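# Place the crate flat on the pad as pictured

## Task

Set the crate on the pad by itself, in the same lying orientation as the goal picture in the manual, with every part of the crate inside the pad's edges, and without tipping anything over.

## Robot and tools

Robot: two arms, left_arm and right_arm, each carrying a two-finger gripper. In the scene frame the origin is at table-top height halfway between the nominal bases, +z is up, +x points out over the table, and left_arm sits on the +y side (arm names do not match image sides). Calibrated bases: left_arm at (+0.045, +0.352, +0.013) m with quat_wxyz (+1.000, 0, 0, -0.010); right_arm at (-0.031, -0.383, +0.013) m with quat_wxyz (+1.000, 0, 0, +0.006). All hand positions, velocities, targets and wrist-camera poses are given in that arm's own base frame. Fixed cameras and the table use the scene frame. Reported hand poses can be off by a few centimetres, more when the arm reaches far.

Gripper geometry: the fingers point along the gripper's +z axis and close along its y axis. end_effector_position is the spot between the pads when closed. Closed fingertips extend about 19 mm past it, open ones about 6 mm. A block about 10 cm long sticks out toward the gripper's +x and turns with it.

The 20-number row (used by execute_actions and move): numbers 1-10 are left_arm and 11-20 are right_arm. Each half is x, y, z (metres, absolute target for the gripper point in that arm's base frame), then qw, qx, qy, qz (absolute orientation, w first), then gripper position, force_limit, speed, each in [-1, 1]. Both arms are always included. Gripper position +1 is fully open (85 mm), about -0.8 brings the pads together, and -1 closes until blocked. force_limit and speed together set grip strength; slow closes grip more gently, and a fast close from wide open grips hardest. Speed -1 is about 20 mm/s, 0 about 85, +1 about 150. To keep an arm still, resend its previous full pose and finger numbers unchanged; to hold orientation, repeat the same quaternion rather than copying a drifted reading.

Tools:
- execute_actions(actions, cameras): actions is a list of actions; each action is a table of up to 15 rows, one per 1/30 s step, and a short table repeats its last row. An action is rejected for both arms if any target lies over 0.6 m from the gripper's current position along any of its axes. cameras is a list of names, ["all"], or []; by default images appear only for an empty actions list.
- move(target, speed, blend, stop_force, zero, blocking, cameras): straight-line path from each arm's Hand target to its pose in target (one row or up to 15 rows). speed is m/s, 0.002 to 3.6, default 0.25 (turning up to twice that in rad/s), one value or one per target. blend in metres rounds corners of a list. stop_force (3 to 120 N) ends an arm's path when its wrist sensor feels that much push; unreliable when the gripper rotates, and must be left out when pulling away from something you press on. zero (default true) re-zeroes before the move. blocking=false returns early and cannot be combined with stop_force. Paths do not avoid obstacles. The result adds a move: line such as done, off_target, moving, held or fault, plus limits=paced (pose clipped) or limits=held (steps withheld).
- wait(seconds 0-10), stop() to brake a running move, zoom_image(camera, region [x0, y0, x1, y1] in pixels, at most 504 by 504), show_instructions() to see the goal picture, zero_wrist_force(arm), finished_scene(scene = current scene number) to end the scene irreversibly.

Cameras: cam_high, cam_low, cam_left_wrist, cam_right_wrist, all 672x504; calibration is given with K, distortion and world-to-camera transforms.

Reading results: Hand target is where each arm is being sent; Tool commands lists present gripper commands. object_status: 0 fingers moving, 1 blocked while opening, 2 blocked while closing (a grip), 3 reached the requested opening. position_measured is in counts: 3 open, 78 about 60 mm, 130 about 40 mm, 180 about 20 mm, 230 pads touching. Wrist force and torque are in the gripper's own axes; a push on a surface shows as force into the arm. Joint torques include the arm's own weight. Motor temperatures: a MOTOR HOT line at 70 °C, and at 85 °C the arm is braked for 30-60 s.

Limits and hazards: per control step, commanded orientation is clipped to within 32 degrees of the measured one, so large turns need several commands. Arms are stiff; aiming even slightly beyond a firm contact can trigger a fault stop. A fault stop (10 s) comes from joint contact torque over its limit (135 N m for the three big joints, 25.2 N m for the wrists) or around 150 N of outside force. A held object's weight counts. Do not let the arms touch or grip each other; the clearance check does not always prevent it. Avoid paths close to an arm's own base. Do not drop the object you are moving, release it while it moves, slam it, squeeze it hard while it still rests on something, or knock anything off the table or over. Loose objects may be nudged occasionally by outside pushes.

Each tool is called after "Call:" by a JSON object that holds its "fn" and its "kwargs", one argument or row to a line.

Reference images:

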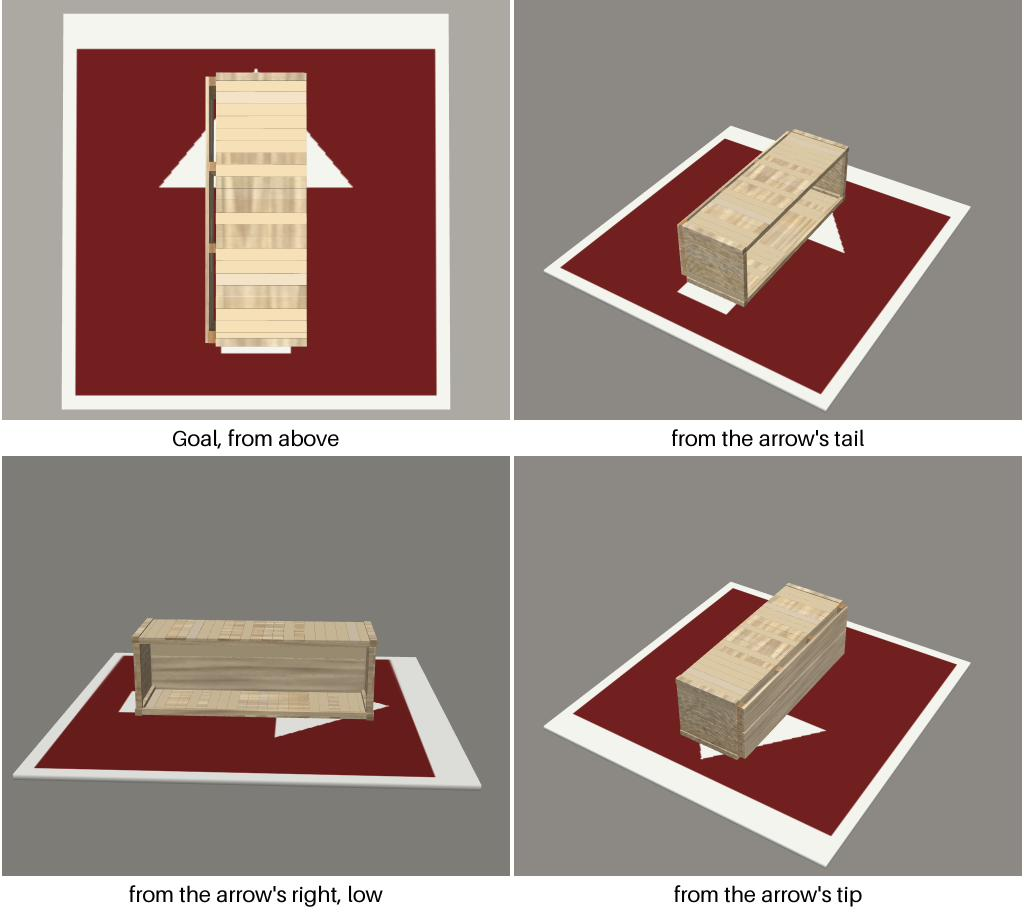

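## Session

Call:
{"fn": "execute_actions", "kwargs": {
  "actions": []
}}

Call:
{"fn": "show_instructions", "kwargs": {

}}

Scene clock: 0.00 s.
left_arm: end_effector_position=(+0.0889, -0.6300, +0.2269) position_measured=3 object_status=3 end_effector_quat_wxyz=(-0.298, -0.540, +0.787, +0.005) | right_arm: end_effector_position=(+0.8172, -0.0586, +0.1154) position_measured=3 object_status=3 end_effector_quat_wxyz=(-0.101, -0.646, +0.750, -0.099)
Joint positions: left_arm=[-1.433 -1.285 1.707 -2.282 -2.11 -2.716] | right_arm=[3.32 -2.446 -0.862 -1.479 1.297 -1.234]
Joint velocities: within noise
Joint torques (N m): no reading
Motor temperatures (°C): left_arm=[34 32 32 41 37 43] | right_arm=[31 32 33 35 42 42]
Wrist force (N): no reading
Wrist torque (N m): no reading
Wrist force, peak (N): no reading
Hand target: left_arm +0.0889, -0.6300, +0.2269; -0.298, -0.540, +0.787, +0.005 | right_arm +0.8172, -0.0586, +0.1154; -0.101, -0.646, +0.750, -0.099
Tool commands: left_gripper/position=+1.0 left_gripper/force_limit=+1.0 left_gripper/speed=+1.0 right_gripper/position=+1.0 right_gripper/force_limit=+1.0 right_gripper/speed=+1.0

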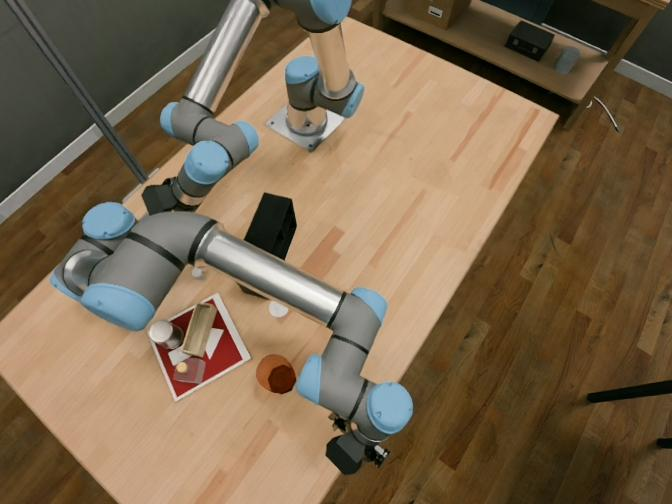

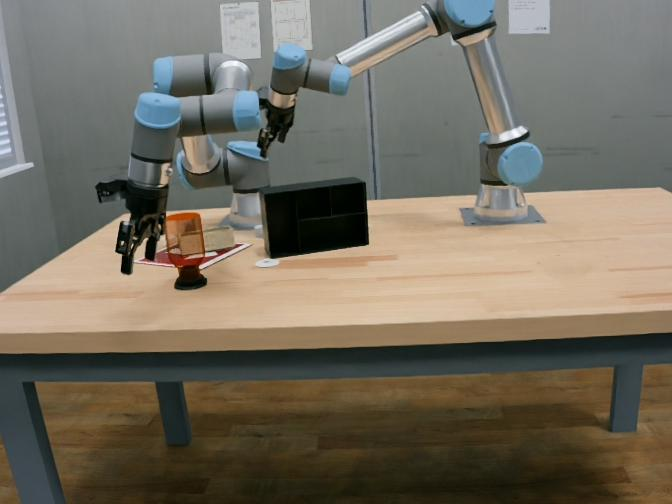

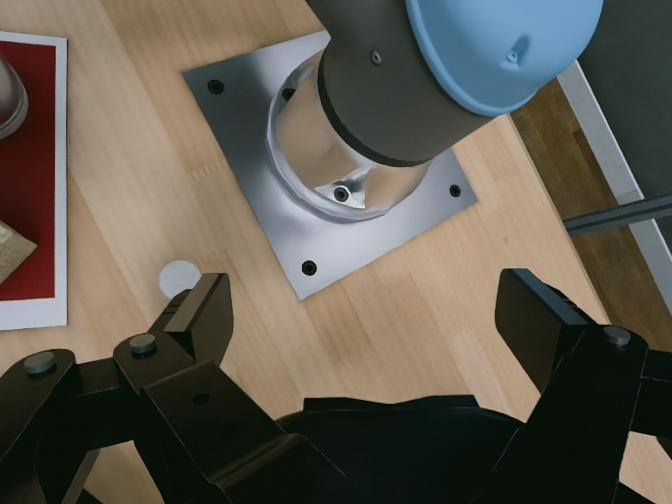

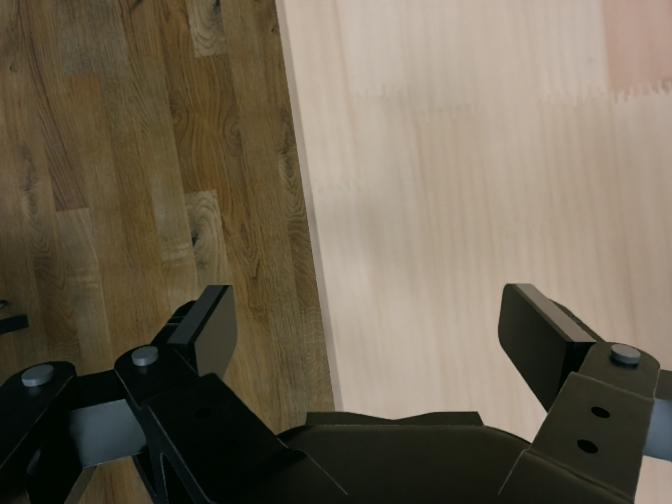

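Reference images for this scene: manual.

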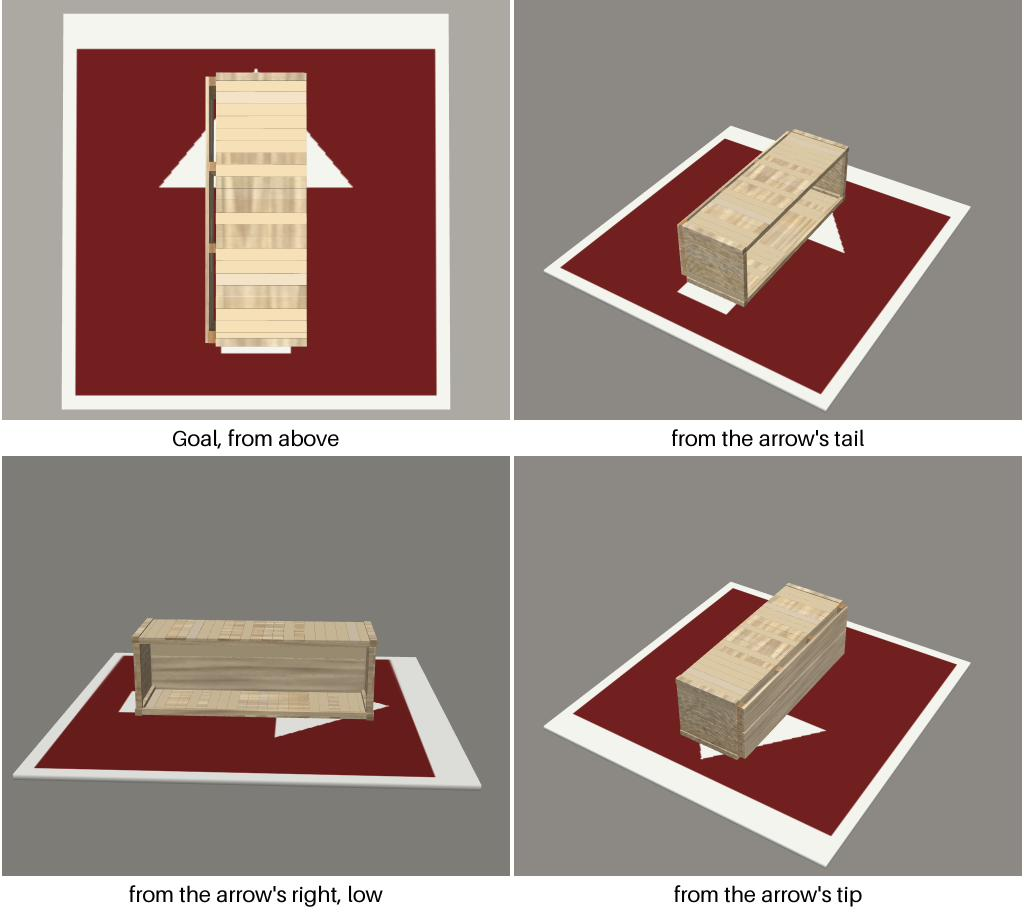

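Call:
{"fn": "zoom_image", "kwargs": {
  "camera": "cam_high",
  "region": [110, 240, 310, 420]
}}

Call:
{"fn": "zoom_image", "kwargs": {
  "camera": "cam_low",
  "region": [90, 160, 390, 310]
}}

Call:
{"fn": "zoom_image", "kwargs": {
  "camera": "cam_high",
  "region": [150, 170, 350, 320]
}}

Scaled by 2.520 from the camera's 672x504 image, which has a finer 960x720 frame.

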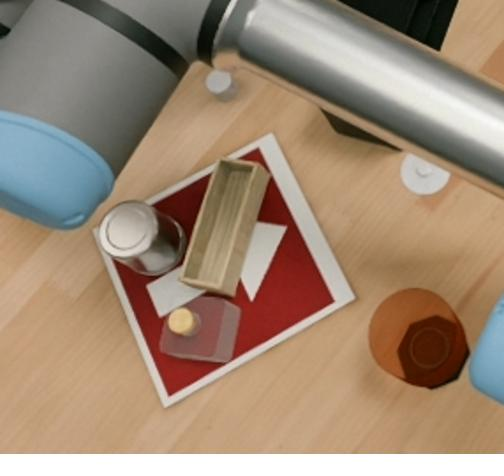

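Scaled by 1.680 from the camera's 672x504 image, which has a finer 960x720 frame.

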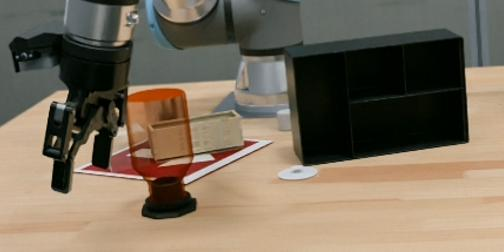

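Scaled by 2.520 from the camera's 672x504 image, which has a finer 960x720 frame.

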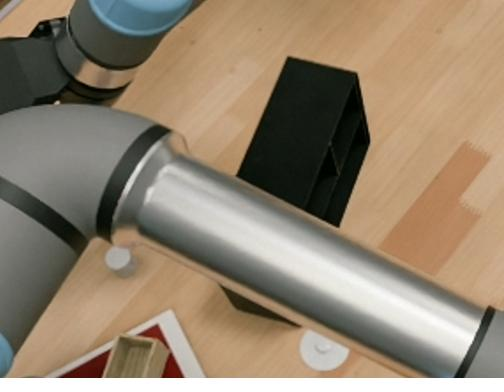

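Call:
{"fn": "move", "kwargs": {
  "target": [
    [0.10,-0.58,0.45,-0.298,-0.540,0.787,0.005,1,1,1,0.80,-0.06,0.36,-0.101,-0.646,0.750,-0.099,1,1,1],
    [0.20,-0.36,0.50,-0.298,-0.540,0.787,0.005,1,1,1,0.60,-0.06,0.40,-0.101,-0.646,0.750,-0.099,1,1,1]
  ],
  "blend": [0.05,0],
  "speed": 0.3,
  "cameras": ["all"]
}}

Scene clock: 7.37 s.
left_arm: end_effector_position=(+0.2000, -0.3601, +0.5000) position_measured=3 object_status=3 end_effector_quat_wxyz=(-0.298, -0.540, +0.787, +0.005) | right_arm: end_effector_position=(+0.6001, -0.0599, +0.4000) position_measured=3 object_status=3 end_effector_quat_wxyz=(-0.101, -0.646, +0.750, -0.099)
Joint positions: left_arm=[-1.033 -1.727 1.401 -1.277 -2.176 -2.246] | right_arm=[3.383 -1.83 -1.1 -1.876 1.302 -1.168]
Joint torques (N m): left_arm=[3.59 -23.13 -15.2 -2.14 -0.16 0.8] | right_arm=[-5.23 45.93 15.32 0.98 -2.21 -1.44]
Wrist force (N): left_arm=[0.2 -0.6 -0.2] | right_arm=[-0.5 -0.6 0.3]
Wrist torque (N m): left_arm=[-0.09 -0.06 0.01] | right_arm=[-0.10 0.05 -0.07]
Wrist force, peak (N): left_arm=[-2.1 0.1 -2.1] | right_arm=[-1.2 -0.3 3.5]
Hand target: left_arm +0.2000, -0.3600, +0.5000; -0.298, -0.540, +0.787, +0.005 | right_arm +0.6000, -0.0600, +0.4000; -0.101, -0.646, +0.750, -0.099
Off the commanded pose: left_arm 0.000 m, 0 deg | right_arm 0.000 m, 0 deg.
move: done
camera_calibration:
cam_left_wrist: T_world_to_cam=[[-0.839363, 0.433005, 0.328597, 0.168594], [0.40898, 0.901277, -0.142954, 0.328594], [-0.358056, 0.0143989, -0.933589, 0.674004], [0, 0, 0, 1]] pos_world=[0.248455, -0.378861, 0.620817]
cam_right_wrist: T_world_to_cam=[[-0.9833, 0.179324, -0.031036, 0.622227], [0.177934, 0.983105, 0.0429323, -0.039329], [0.0382104, 0.036693, -0.998596, 0.509029], [0, 0, 0, 1]] pos_world=[0.599384, -0.0915939, 0.529314]

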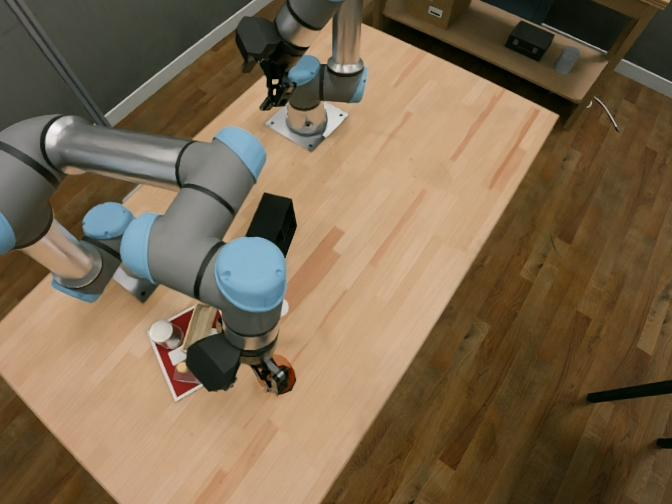

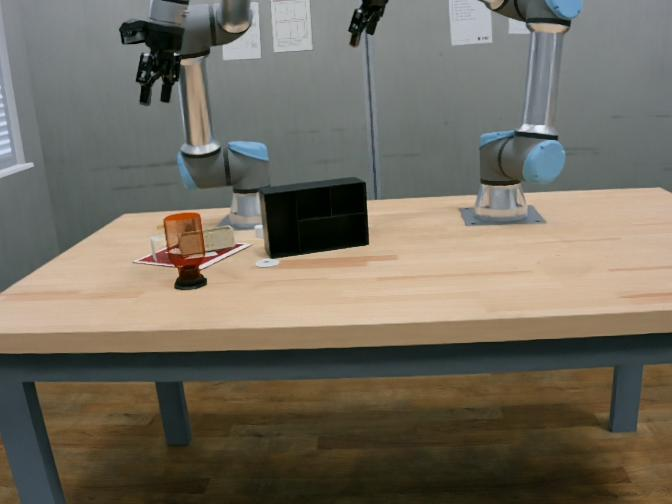

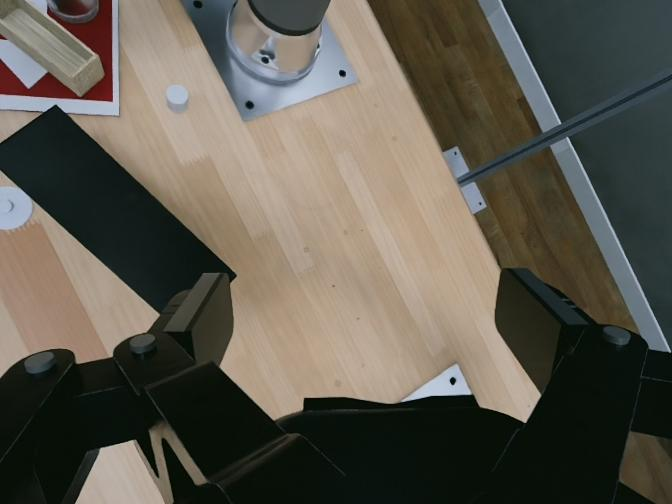

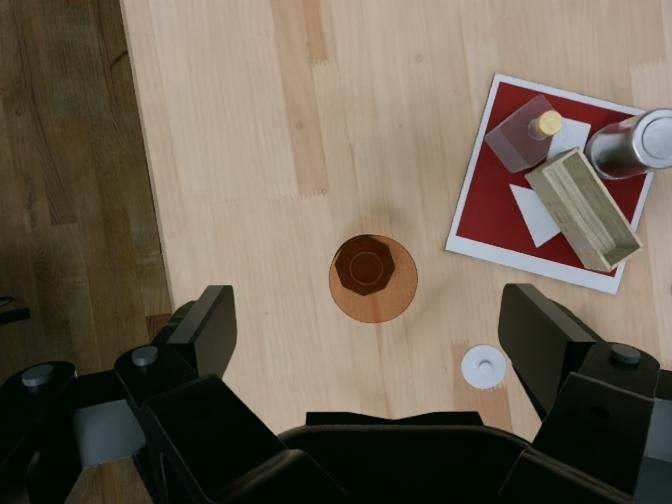

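Call:
{"fn": "move", "kwargs": {
  "target": [0.20,-0.36,0.50,-0.298,-0.540,0.787,0.005,1,1,1,0.35,-0.09,0.32,-0.101,-0.646,0.750,-0.099,1,1,1],
  "speed": 0.3,
  "cameras": ["all"]
}}

Scene clock: 9.13 s.
left_arm: end_effector_position=(+0.2000, -0.3600, +0.5000) position_measured=3 object_status=3 end_effector_quat_wxyz=(-0.298, -0.540, +0.787, +0.005) | right_arm: end_effector_position=(+0.3501, -0.0900, +0.3200) position_measured=3 object_status=3 end_effector_quat_wxyz=(-0.101, -0.646, +0.750, -0.099)
Joint positions: left_arm=[-1.033 -1.727 1.401 -1.276 -2.175 -2.245] | right_arm=[3.474 -1.185 -1.9 -1.745 1.312 -1.075]
Joint torques (N m): left_arm=[10.78 -22.6 -14.62 -1.45 0.51 1.71] | right_arm=[-4.44 16.37 13.76 4.61 -2.19 -1.5]
Wrist force (N): left_arm=[0.4 -0.1 0.0] | right_arm=[-0.7 0.5 0.2]
Wrist torque (N m): left_arm=[-0.02 -0.09 0.01] | right_arm=[0.09 0.08 -0.01]
Wrist force, peak (N): left_arm=[0.4 -0.5 0.5] | right_arm=[-1.3 -3.3 -0.5]
Hand target: left_arm +0.2000, -0.3600, +0.5000; -0.298, -0.540, +0.787, +0.005 | right_arm +0.3500, -0.0900, +0.3200; -0.101, -0.646, +0.750, -0.099
Off the commanded pose: left_arm 0.000 m, 0 deg | right_arm 0.000 m, 0 deg.
move: done
camera_calibration:
cam_left_wrist: T_world_to_cam=[[-0.839357, 0.433051, 0.328551, 0.168595], [0.40907, 0.901253, -0.142849, 0.328407], [-0.357969, 0.0144989, -0.933621, 0.674038], [0, 0, 0, 1]] pos_world=[0.248455, -0.378761, 0.620817]
cam_right_wrist: T_world_to_cam=[[-0.983309, 0.179313, -0.0308378, 0.379215], [0.177931, 0.983108, 0.0428917, 0.0380973], [0.0380079, 0.0366888, -0.998604, 0.43997], [0, 0, 0, 1]] pos_world=[0.349384, -0.121594, 0.449415]

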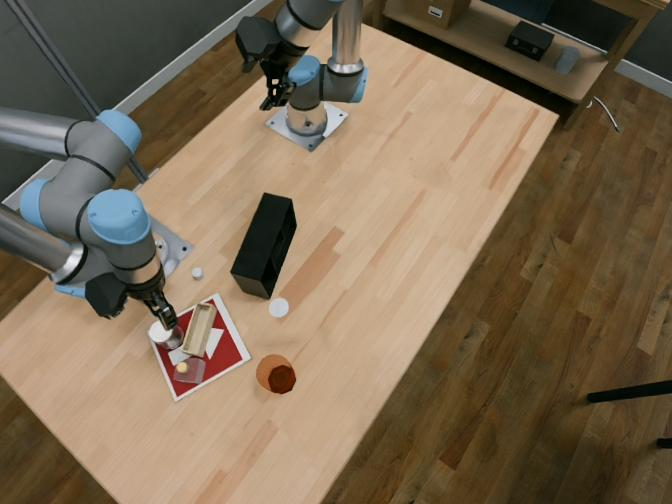

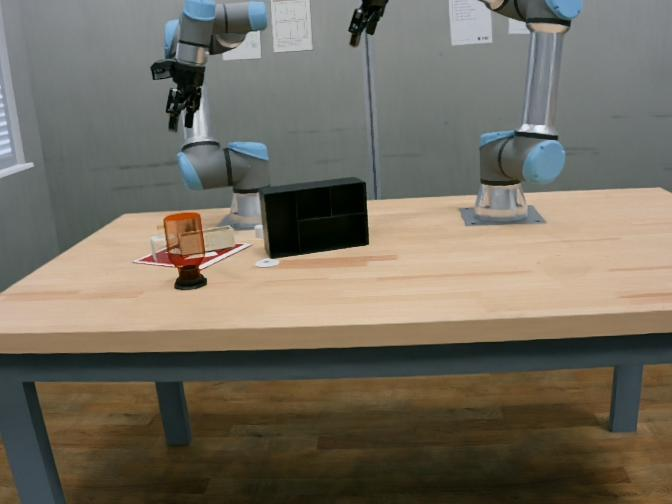

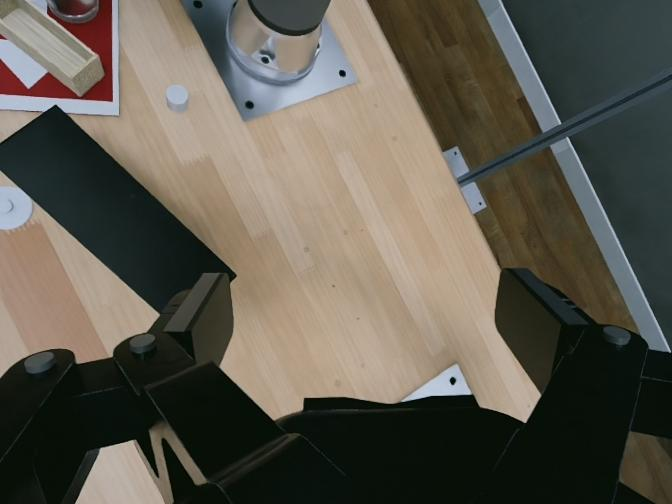

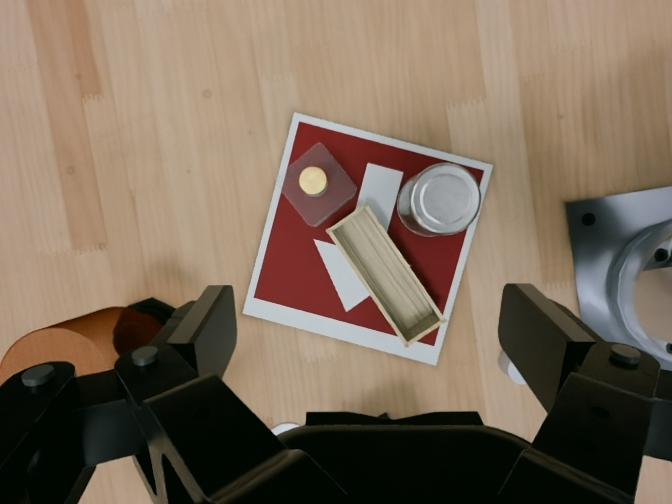

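Call:
{"fn": "zoom_image", "kwargs": {
  "camera": "cam_right_wrist",
  "region": [230, 100, 510, 380]
}}

Call:
{"fn": "zoom_image", "kwargs": {
  "camera": "cam_low",
  "region": [120, 200, 300, 300]
}}

Call:
{"fn": "zoom_image", "kwargs": {
  "camera": "cam_high",
  "region": [130, 260, 310, 410]
}}

Scaled by 1.800 from the camera's 672x504 image, which has a finer 960x720 frame.

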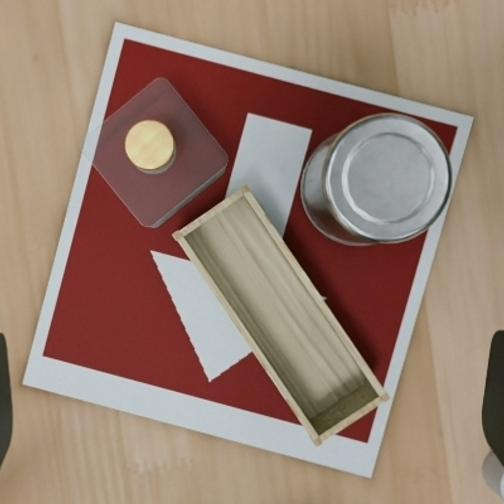

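Scaled by 2.800 from the camera's 672x504 image, which has a finer 960x720 frame.

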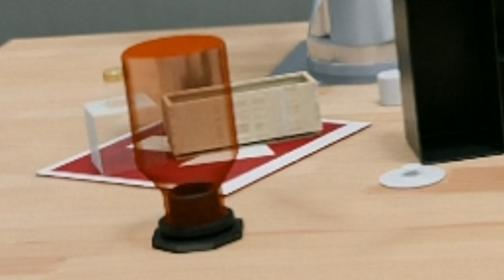

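Scaled by 2.800 from the camera's 672x504 image, which has a finer 960x720 frame.

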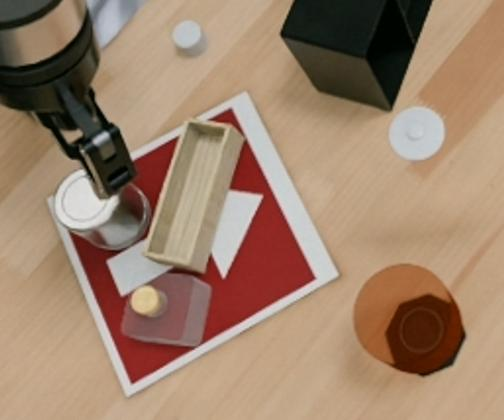

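Call:
{"fn": "move", "kwargs": {
  "target": [0.20,-0.36,0.50,-0.298,-0.540,0.787,0.005,1,1,1,0.375,-0.172,0.17,0,-0.6514,0.7588,0,0.3,-1,0],
  "speed": 0.25,
  "cameras": ["all"]
}}

Scene clock: 18.13 s.
left_arm: end_effector_position=(+0.2000, -0.3600, +0.5000) position_measured=3 object_status=3 end_effector_quat_wxyz=(-0.298, -0.540, +0.787, +0.005) | right_arm: end_effector_position=(+0.3750, -0.1720, +0.1701) position_measured=91 object_status=3 end_effector_quat_wxyz=(+0.000, -0.651, +0.759, +0.000)
Joint positions: left_arm=[-1.033 -1.727 1.401 -1.276 -2.175 -2.245] | right_arm=[3.041 -1.406 -2.141 -1.165 1.571 -1.52]
Joint torques (N m): left_arm=[11.37 -21.93 -15.97 -1.51 0.39 1.83] | right_arm=[-5.75 9.44 20.49 4.08 0.55 -1.02]
Wrist force (N): left_arm=[0.4 -0.3 0.1] | right_arm=[-0.5 -0.8 -0.4]
Wrist torque (N m): left_arm=[-0.05 -0.08 0.01] | right_arm=[-0.11 -0.02 -0.06]
Wrist force, peak (N): left_arm=[0.3 -0.6 -0.4] | right_arm=[-2.0 0.6 -3.0]
Hand target: left_arm +0.2000, -0.3600, +0.5000; -0.298, -0.540, +0.787, +0.005 | right_arm +0.3750, -0.1720, +0.1700; +0.000, -0.651, +0.759, +0.000
Off the commanded pose: left_arm 0.000 m, 0 deg | right_arm 0.000 m, 0 deg.
move: done
camera_calibration:
cam_left_wrist: T_world_to_cam=[[-0.839357, 0.433051, 0.328551, 0.168595], [0.40907, 0.901253, -0.142849, 0.328407], [-0.357969, 0.0144989, -0.933621, 0.674038], [0, 0, 0, 1]] pos_world=[0.248455, -0.378761, 0.620817]
cam_right_wrist: T_world_to_cam=[[-0.982244, 0.187588, -0.00274856, 0.409998], [0.176889, 0.930907, 0.319567, 0.0651259], [0.0625056, 0.313407, -0.94756, 0.321939], [0, 0, 0, 1]] pos_world=[0.371075, -0.238435, 0.285371]

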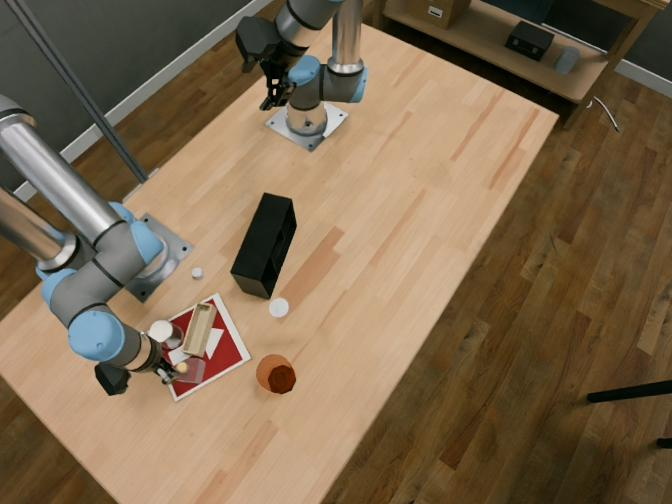

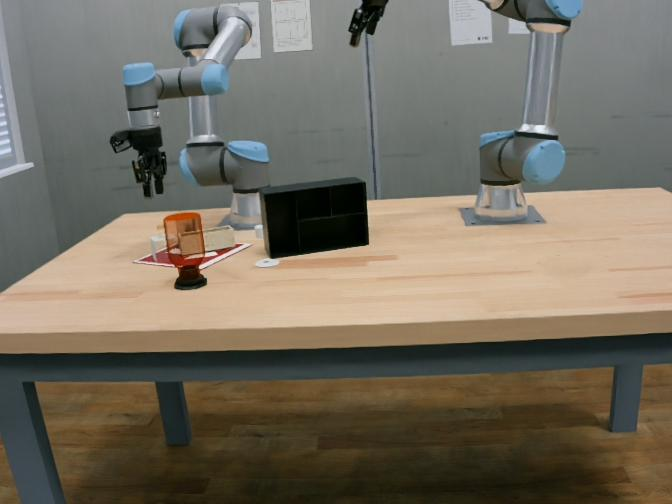

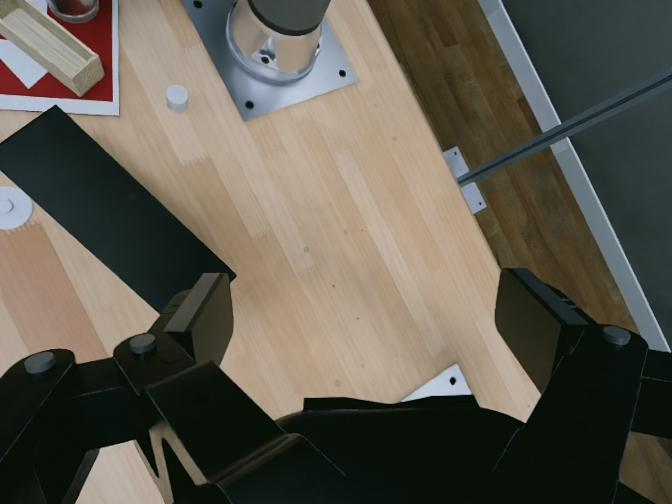

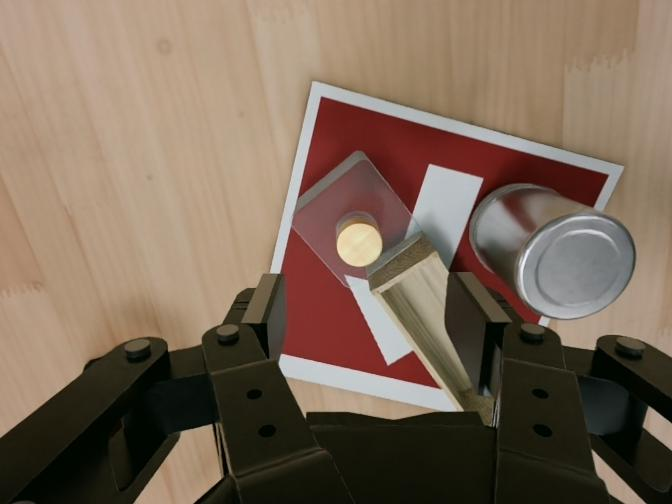

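Call:
{"fn": "zoom_image", "kwargs": {
  "camera": "cam_low",
  "region": [130, 200, 220, 290]
}}

Call:
{"fn": "zoom_image", "kwargs": {
  "camera": "cam_right_wrist",
  "region": [270, 130, 470, 330]
}}

Scaled by 5.600 from the camera's 672x504 image, which has a finer 960x720 frame.

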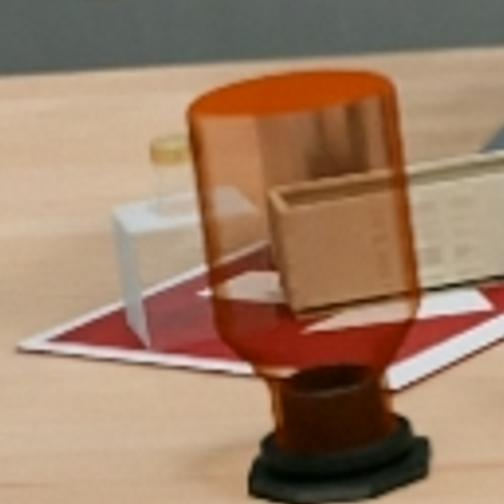

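Scaled by 2.520 from the camera's 672x504 image, which has a finer 960x720 frame.

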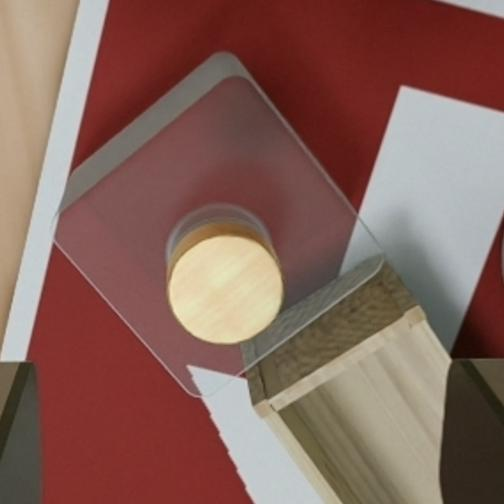

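Call:
{"fn": "move", "kwargs": {
  "target": [0.20,-0.36,0.50,-0.298,-0.540,0.787,0.005,1,1,1,0.3735,-0.171,0.070,0,-0.6514,0.7588,0,0.3,-1,0],
  "speed": 0.12,
  "stop_force": 8,
  "cameras": ["cam_right_wrist"]
}}

Call:
{"fn": "zoom_image", "kwargs": {
  "camera": "cam_right_wrist",
  "region": [230, 180, 530, 430]
}}

Scene clock: 20.67 s.
left_arm: end_effector_position=(+0.2000, -0.3600, +0.5000) position_measured=3 object_status=3 end_effector_quat_wxyz=(-0.298, -0.540, +0.787, +0.005) | right_arm: end_effector_position=(+0.3735, -0.1710, +0.0700) position_measured=91 object_status=3 end_effector_quat_wxyz=(+0.000, -0.651, +0.759, +0.000)
Joint positions: left_arm=[-1.033 -1.727 1.401 -1.276 -2.175 -2.245] | right_arm=[3.043 -1.561 -2.307 -0.844 1.571 -1.518]
Joint torques (N m): left_arm=[11.53 -22.29 -16.62 -1.65 0.45 1.73] | right_arm=[-3.71 20.42 27.16 4.52 0.22 -1.2]
Wrist force (N): left_arm=[0.4 -0.1 -0.2] | right_arm=[-0.7 -1.1 0.0]
Wrist torque (N m): left_arm=[-0.01 -0.08 0.01] | right_arm=[-0.14 -0.02 -0.05]
Wrist force, peak (N): left_arm=[0.4 -0.6 -0.1] | right_arm=[-0.5 -0.9 -2.2]
Hand target: left_arm +0.2000, -0.3600, +0.5000; -0.298, -0.540, +0.787, +0.005 | right_arm +0.3735, -0.1710, +0.0700; +0.000, -0.651, +0.759, +0.000
Off the commanded pose: left_arm 0.000 m, 0 deg | right_arm 0.000 m, 0 deg.
move: done
camera_calibration:
cam_right_wrist: T_world_to_cam=[[-0.98228, 0.1874, -0.00279439, 0.408157], [0.176689, 0.930903, 0.319688, 0.0965761], [0.0625108, 0.313529, -0.947519, 0.226913], [0, 0, 0, 1]] pos_world=[0.369676, -0.237535, 0.185271]
Images, in order (width x height): cam_right_wrist 672x504.

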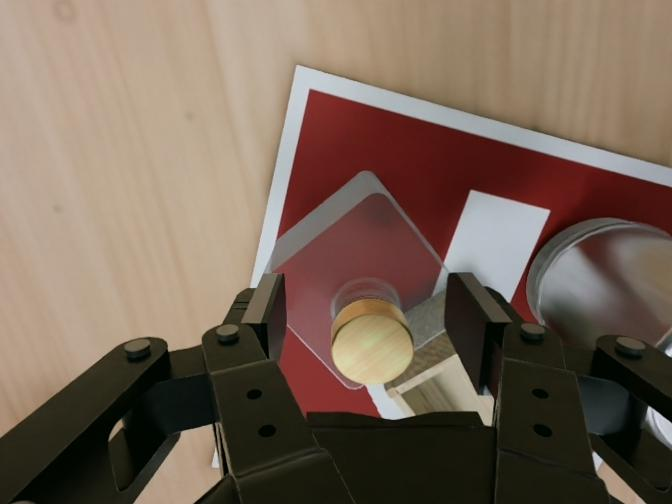

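Scaled by 1.680 from the camera's 672x504 image, which has a finer 960x720 frame.

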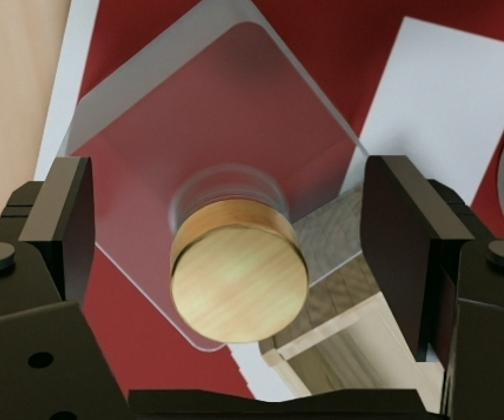

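Call:
{"fn": "move", "kwargs": {
  "target": [0.20,-0.36,0.50,-0.298,-0.540,0.787,0.005,1,1,1,0.3735,-0.171,0.070,0,-0.6514,0.7588,0,-1,-0.8,-1],
  "cameras": ["cam_right_wrist"]
}}

Scene clock: 22.80 s.
left_arm: end_effector_position=(+0.2000, -0.3600, +0.5000) position_measured=3 object_status=3 end_effector_quat_wxyz=(-0.298, -0.540, +0.787, +0.005) | right_arm: end_effector_position=(+0.3735, -0.1710, +0.0700) position_measured=170 object_status=0 end_effector_quat_wxyz=(+0.000, -0.651, +0.759, +0.000)
Joint positions: left_arm=[-1.033 -1.727 1.401 -1.276 -2.175 -2.245] | right_arm=[3.043 -1.561 -2.307 -0.844 1.571 -1.518]
Joint torques (N m): left_arm=[10.94 -21.84 -16.54 -1.67 0.28 1.77] | right_arm=[-3.97 12.28 26.18 4.58 -0.89 -1.19]
Wrist force (N): left_arm=[0.1 -0.4 0.0] | right_arm=[-0.5 1.3 -3.6]
Wrist torque (N m): left_arm=[-0.07 -0.04 0.01] | right_arm=[-0.21 -0.05 -0.06]
Wrist force, peak (N): left_arm=[0.4 -0.6 0.1] | right_arm=[-0.5 1.3 -3.6]
Hand target: left_arm +0.2000, -0.3600, +0.5000; -0.298, -0.540, +0.787, +0.005 | right_arm +0.3735, -0.1710, +0.0700; +0.000, -0.651, +0.759, +0.000
Off the commanded pose: left_arm 0.000 m, 0 deg | right_arm 0.000 m, 0 deg.
move: done
camera_calibration:
cam_right_wrist: T_world_to_cam=[[-0.98228, 0.1874, -0.00279439, 0.408157], [0.176689, 0.930903, 0.319688, 0.0965761], [0.0625108, 0.313529, -0.947519, 0.226913], [0, 0, 0, 1]] pos_world=[0.369676, -0.237535, 0.185271]
Images, in order (width x height): cam_right_wrist 672x504.

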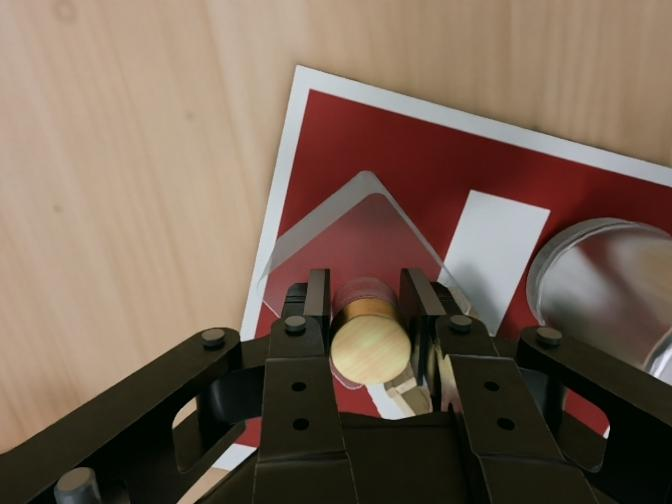

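Call:
{"fn": "wait", "kwargs": {
  "seconds": 0.5,
  "cameras": ["cam_right_wrist"]
}}

Scene clock: 23.43 s.
left_arm: end_effector_position=(+0.2000, -0.3600, +0.5000) position_measured=3 object_status=3 end_effector_quat_wxyz=(-0.298, -0.540, +0.787, +0.005) | right_arm: end_effector_position=(+0.3735, -0.1710, +0.0700) position_measured=170 object_status=2 end_effector_quat_wxyz=(+0.000, -0.651, +0.759, +0.000)
Joint positions: left_arm=[-1.033 -1.727 1.401 -1.276 -2.175 -2.245] | right_arm=[3.043 -1.561 -2.307 -0.844 1.571 -1.518]
Joint torques (N m): left_arm=[12 -21.56 -17.37 -1.72 0.34 1.85] | right_arm=[-3.85 11.64 26.79 4.52 -1.34 -1.22]
Wrist force (N): left_arm=[0.3 -0.3 -0.1] | right_arm=[-0.4 0.9 -3.9]
Wrist torque (N m): left_arm=[-0.05 -0.07 0.01] | right_arm=[-0.27 -0.06 -0.06]
Wrist force, peak (N): left_arm=[0.5 -0.3 -0.3] | right_arm=[-0.4 0.9 -3.9]
Hand target: left_arm +0.2000, -0.3600, +0.5000; -0.298, -0.540, +0.787, +0.005 | right_arm +0.3735, -0.1710, +0.0700; +0.000, -0.651, +0.759, +0.000
Tool commands: left_gripper/position=+1.0 left_gripper/force_limit=+1.0 left_gripper/speed=+1.0 right_gripper/position=-1.0 right_gripper/force_limit=-0.8 right_gripper/speed=-1.0
Off the commanded pose: left_arm 0.000 m, 0 deg | right_arm 0.000 m, 0 deg.
wait: 0.50 s; at rest by 0.03 s
camera_calibration:
cam_right_wrist: T_world_to_cam=[[-0.98228, 0.1874, -0.00279439, 0.408157], [0.176689, 0.930903, 0.319688, 0.0965761], [0.0625108, 0.313529, -0.947519, 0.226913], [0, 0, 0, 1]] pos_world=[0.369676, -0.237535, 0.185271]
Images, in order (width x height): cam_right_wrist 672x504.

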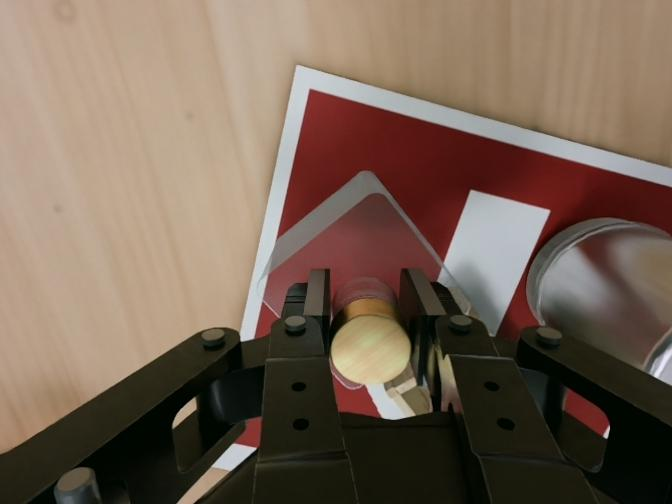

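Call:
{"fn": "move", "kwargs": {
  "target": [
    [0.20,-0.36,0.50,-0.298,-0.540,0.787,0.005,1,1,1,0.3735,-0.171,0.130,0,-0.6514,0.7588,0,-1,-0.8,-1],
    [0.20,-0.36,0.50,-0.298,-0.540,0.787,0.005,1,1,1,0.33,-0.345,0.130,0,-0.6514,0.7588,0,-1,-0.8,-1],
    [0.20,-0.36,0.50,-0.298,-0.540,0.787,0.005,1,1,1,0.33,-0.345,0.075,0,-0.6514,0.7588,0,-1,-0.8,-1]
  ],
  "speed": [0.08,0.15,0.1],
  "blend": [0.03,0.02,0],
  "cameras": ["all"]
}}

Scene clock: 27.10 s.
left_arm: end_effector_position=(+0.2000, -0.3600, +0.5000) position_measured=3 object_status=3 end_effector_quat_wxyz=(-0.298, -0.540, +0.787, +0.005) | right_arm: end_effector_position=(+0.3300, -0.3450, +0.0750) position_measured=170 object_status=2 end_effector_quat_wxyz=(+0.000, -0.651, +0.759, +0.000)
Joint positions: left_arm=[-1.033 -1.727 1.401 -1.276 -2.175 -2.245] | right_arm=[2.617 -1.707 -2.131 -0.875 1.571 -1.943]
Joint torques (N m): left_arm=[11.42 -22.39 -18.79 -1.68 0.29 1.85] | right_arm=[0.53 32.39 27.83 2.2 -0.47 -0.48]
Wrist force (N): left_arm=[0.3 -0.4 -0.1] | right_arm=[-0.7 -0.9 1.8]
Wrist torque (N m): left_arm=[-0.06 -0.07 0.01] | right_arm=[-0.11 0.04 0.02]
Wrist force, peak (N): left_arm=[0.6 -0.4 -0.4] | right_arm=[-0.3 -0.8 4.2]
Hand target: left_arm +0.2000, -0.3600, +0.5000; -0.298, -0.540, +0.787, +0.005 | right_arm +0.3300, -0.3450, +0.0750; +0.000, -0.651, +0.759, +0.000
Off the commanded pose: left_arm 0.000 m, 0 deg | right_arm 0.000 m, 0 deg.
move: done
camera_calibration:
cam_left_wrist: T_world_to_cam=[[-0.839357, 0.433051, 0.328551, 0.168595], [0.40907, 0.901253, -0.142849, 0.328407], [-0.357969, 0.0144989, -0.933621, 0.674038], [0, 0, 0, 1]] pos_world=[0.248455, -0.378761, 0.620817]
cam_right_wrist: T_world_to_cam=[[-0.982267, 0.18747, -0.00264641, 0.397928], [0.176797, 0.930859, 0.319758, 0.264498], [0.0624084, 0.31362, -0.947496, 0.288965], [0, 0, 0, 1]] pos_world=[0.326075, -0.411435, 0.190271]

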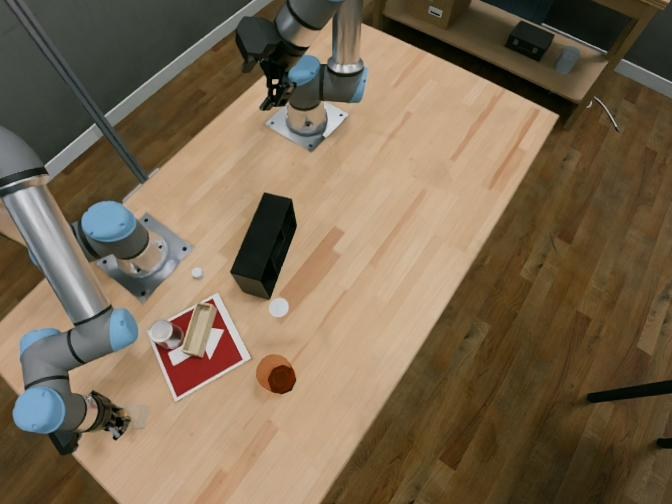

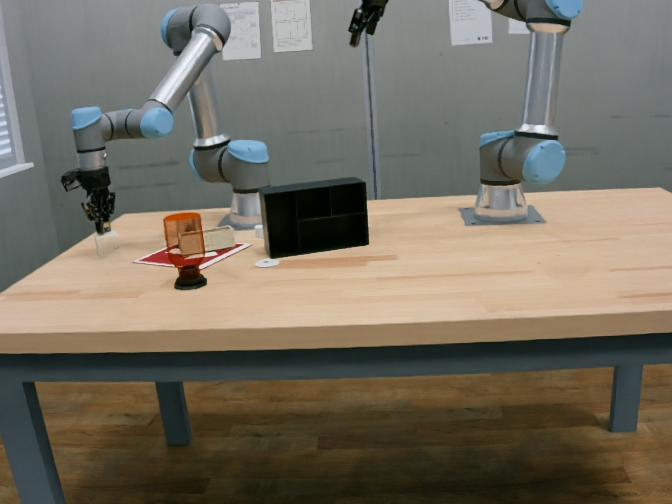

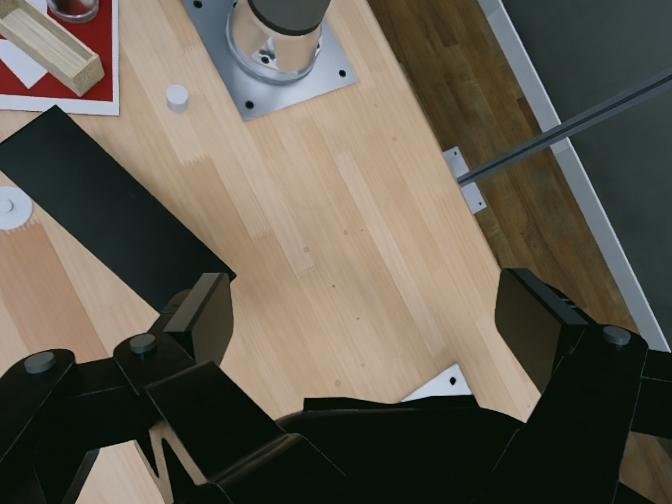

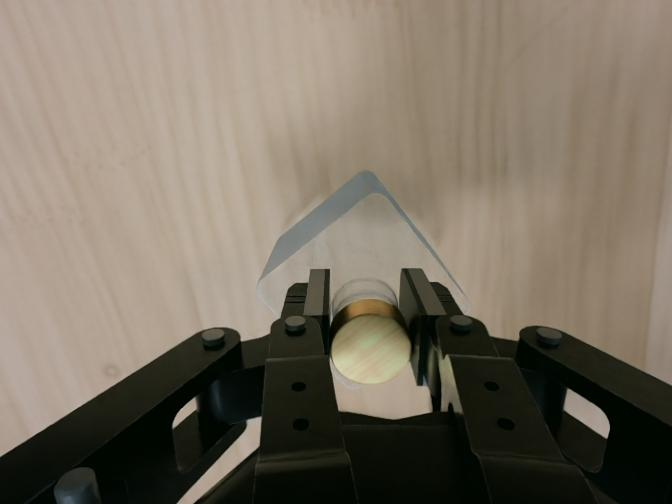

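Call:
{"fn": "move", "kwargs": {
  "target": [0.20,-0.36,0.50,-0.298,-0.540,0.787,0.005,1,1,1,0.33,-0.345,0.055,0,-0.6514,0.7588,0,-1,-0.8,-1],
  "speed": 0.015,
  "stop_force": 4
}}

Scene clock: 29.03 s.
left_arm: end_effector_position=(+0.2000, -0.3600, +0.5000) position_measured=3 object_status=3 end_effector_quat_wxyz=(-0.298, -0.540, +0.787, +0.005) | right_arm: end_effector_position=(+0.3300, -0.3450, +0.0674) position_measured=170 object_status=2 end_effector_quat_wxyz=(+0.000, -0.651, +0.759, +0.000)
Joint positions: left_arm=[-1.033 -1.727 1.401 -1.276 -2.175 -2.245] | right_arm=[2.617 -1.721 -2.14 -0.852 1.571 -1.943]
Joint torques (N m): left_arm=[11.44 -21.65 -18.63 -1.68 0.2 1.78] | right_arm=[-1.55 36.47 27.63 4.44 -1.38 -1.09]
Wrist force (N): left_arm=[0.1 -0.1 0.2] | right_arm=[-0.8 -1.2 2.0]
Wrist torque (N m): left_arm=[-0.03 -0.04 0.01] | right_arm=[-0.16 0.04 0.04]
Wrist force, peak (N): left_arm=[0.4 -0.4 -0.2] | right_arm=[-4.2 4.8 -21.9]
Hand target: left_arm +0.2000, -0.3600, +0.5000; -0.298, -0.540, +0.787, +0.005 | right_arm +0.3300, -0.3450, +0.0674; +0.000, -0.651, +0.759, +0.000
Off the commanded pose: left_arm 0.000 m, 0 deg | right_arm 0.012 m, 0 deg.
move: contact (right_arm)

Call:
{"fn": "move", "kwargs": {
  "target": [0.20,-0.36,0.50,-0.298,-0.540,0.787,0.005,1,1,1,0.33,-0.345,0.060,0,-0.6514,0.7588,0,-1,-0.8,-1],
  "speed": 0.004,
  "stop_force": 3,
  "cameras": ["cam_right_wrist"]
}}

Scene clock: 30.40 s.
left_arm: end_effector_position=(+0.2000, -0.3600, +0.5000) position_measured=3 object_status=3 end_effector_quat_wxyz=(-0.298, -0.540, +0.787, +0.005) | right_arm: end_effector_position=(+0.3301, -0.3451, +0.0672) position_measured=170 object_status=2 end_effector_quat_wxyz=(+0.000, -0.651, +0.759, +0.000)
Joint positions: left_arm=[-1.033 -1.727 1.401 -1.276 -2.175 -2.245] | right_arm=[2.617 -1.722 -2.14 -0.851 1.571 -1.943]
Joint torques (N m): left_arm=[12 -21.05 -18.95 -1.75 0.22 1.8] | right_arm=[-1.17 34.84 26.6 0.73 -1.42 -1.05]
Wrist force (N): left_arm=[0.2 -0.3 0.1] | right_arm=[-0.8 -1.3 0.7]
Wrist torque (N m): left_arm=[-0.04 -0.06 0.00] | right_arm=[-0.06 0.04 0.04]
Wrist force, peak (N): left_arm=[0.7 -0.4 0.1] | right_arm=[-2.2 1.7 -9.4]
Hand target: left_arm +0.2000, -0.3600, +0.5000; -0.298, -0.540, +0.787, +0.005 | right_arm +0.3301, -0.3451, +0.0672; +0.000, -0.651, +0.759, +0.000
Off the commanded pose: left_arm 0.000 m, 0 deg | right_arm 0.007 m, 0 deg.
move: contact (right_arm)
camera_calibration:
cam_right_wrist: T_world_to_cam=[[-0.98227, 0.187445, -0.00323438, 0.398123], [0.176602, 0.930967, 0.319548, 0.267183], [0.0629087, 0.313312, -0.947564, 0.281416], [0, 0, 0, 1]] pos_world=[0.326176, -0.411535, 0.18257]
Images, in order (width x height): cam_right_wrist 672x504.

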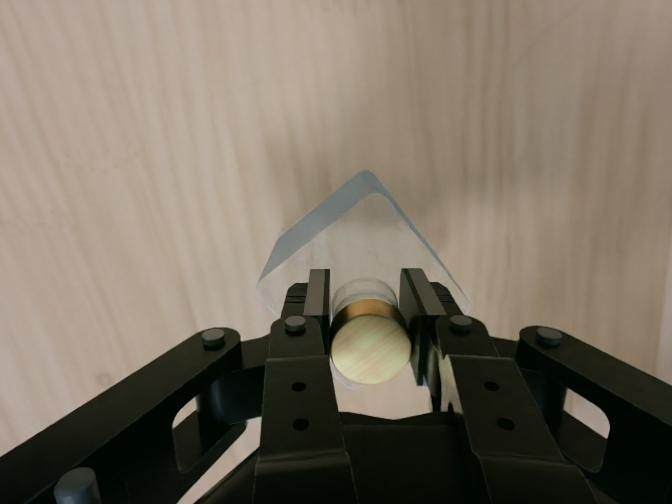

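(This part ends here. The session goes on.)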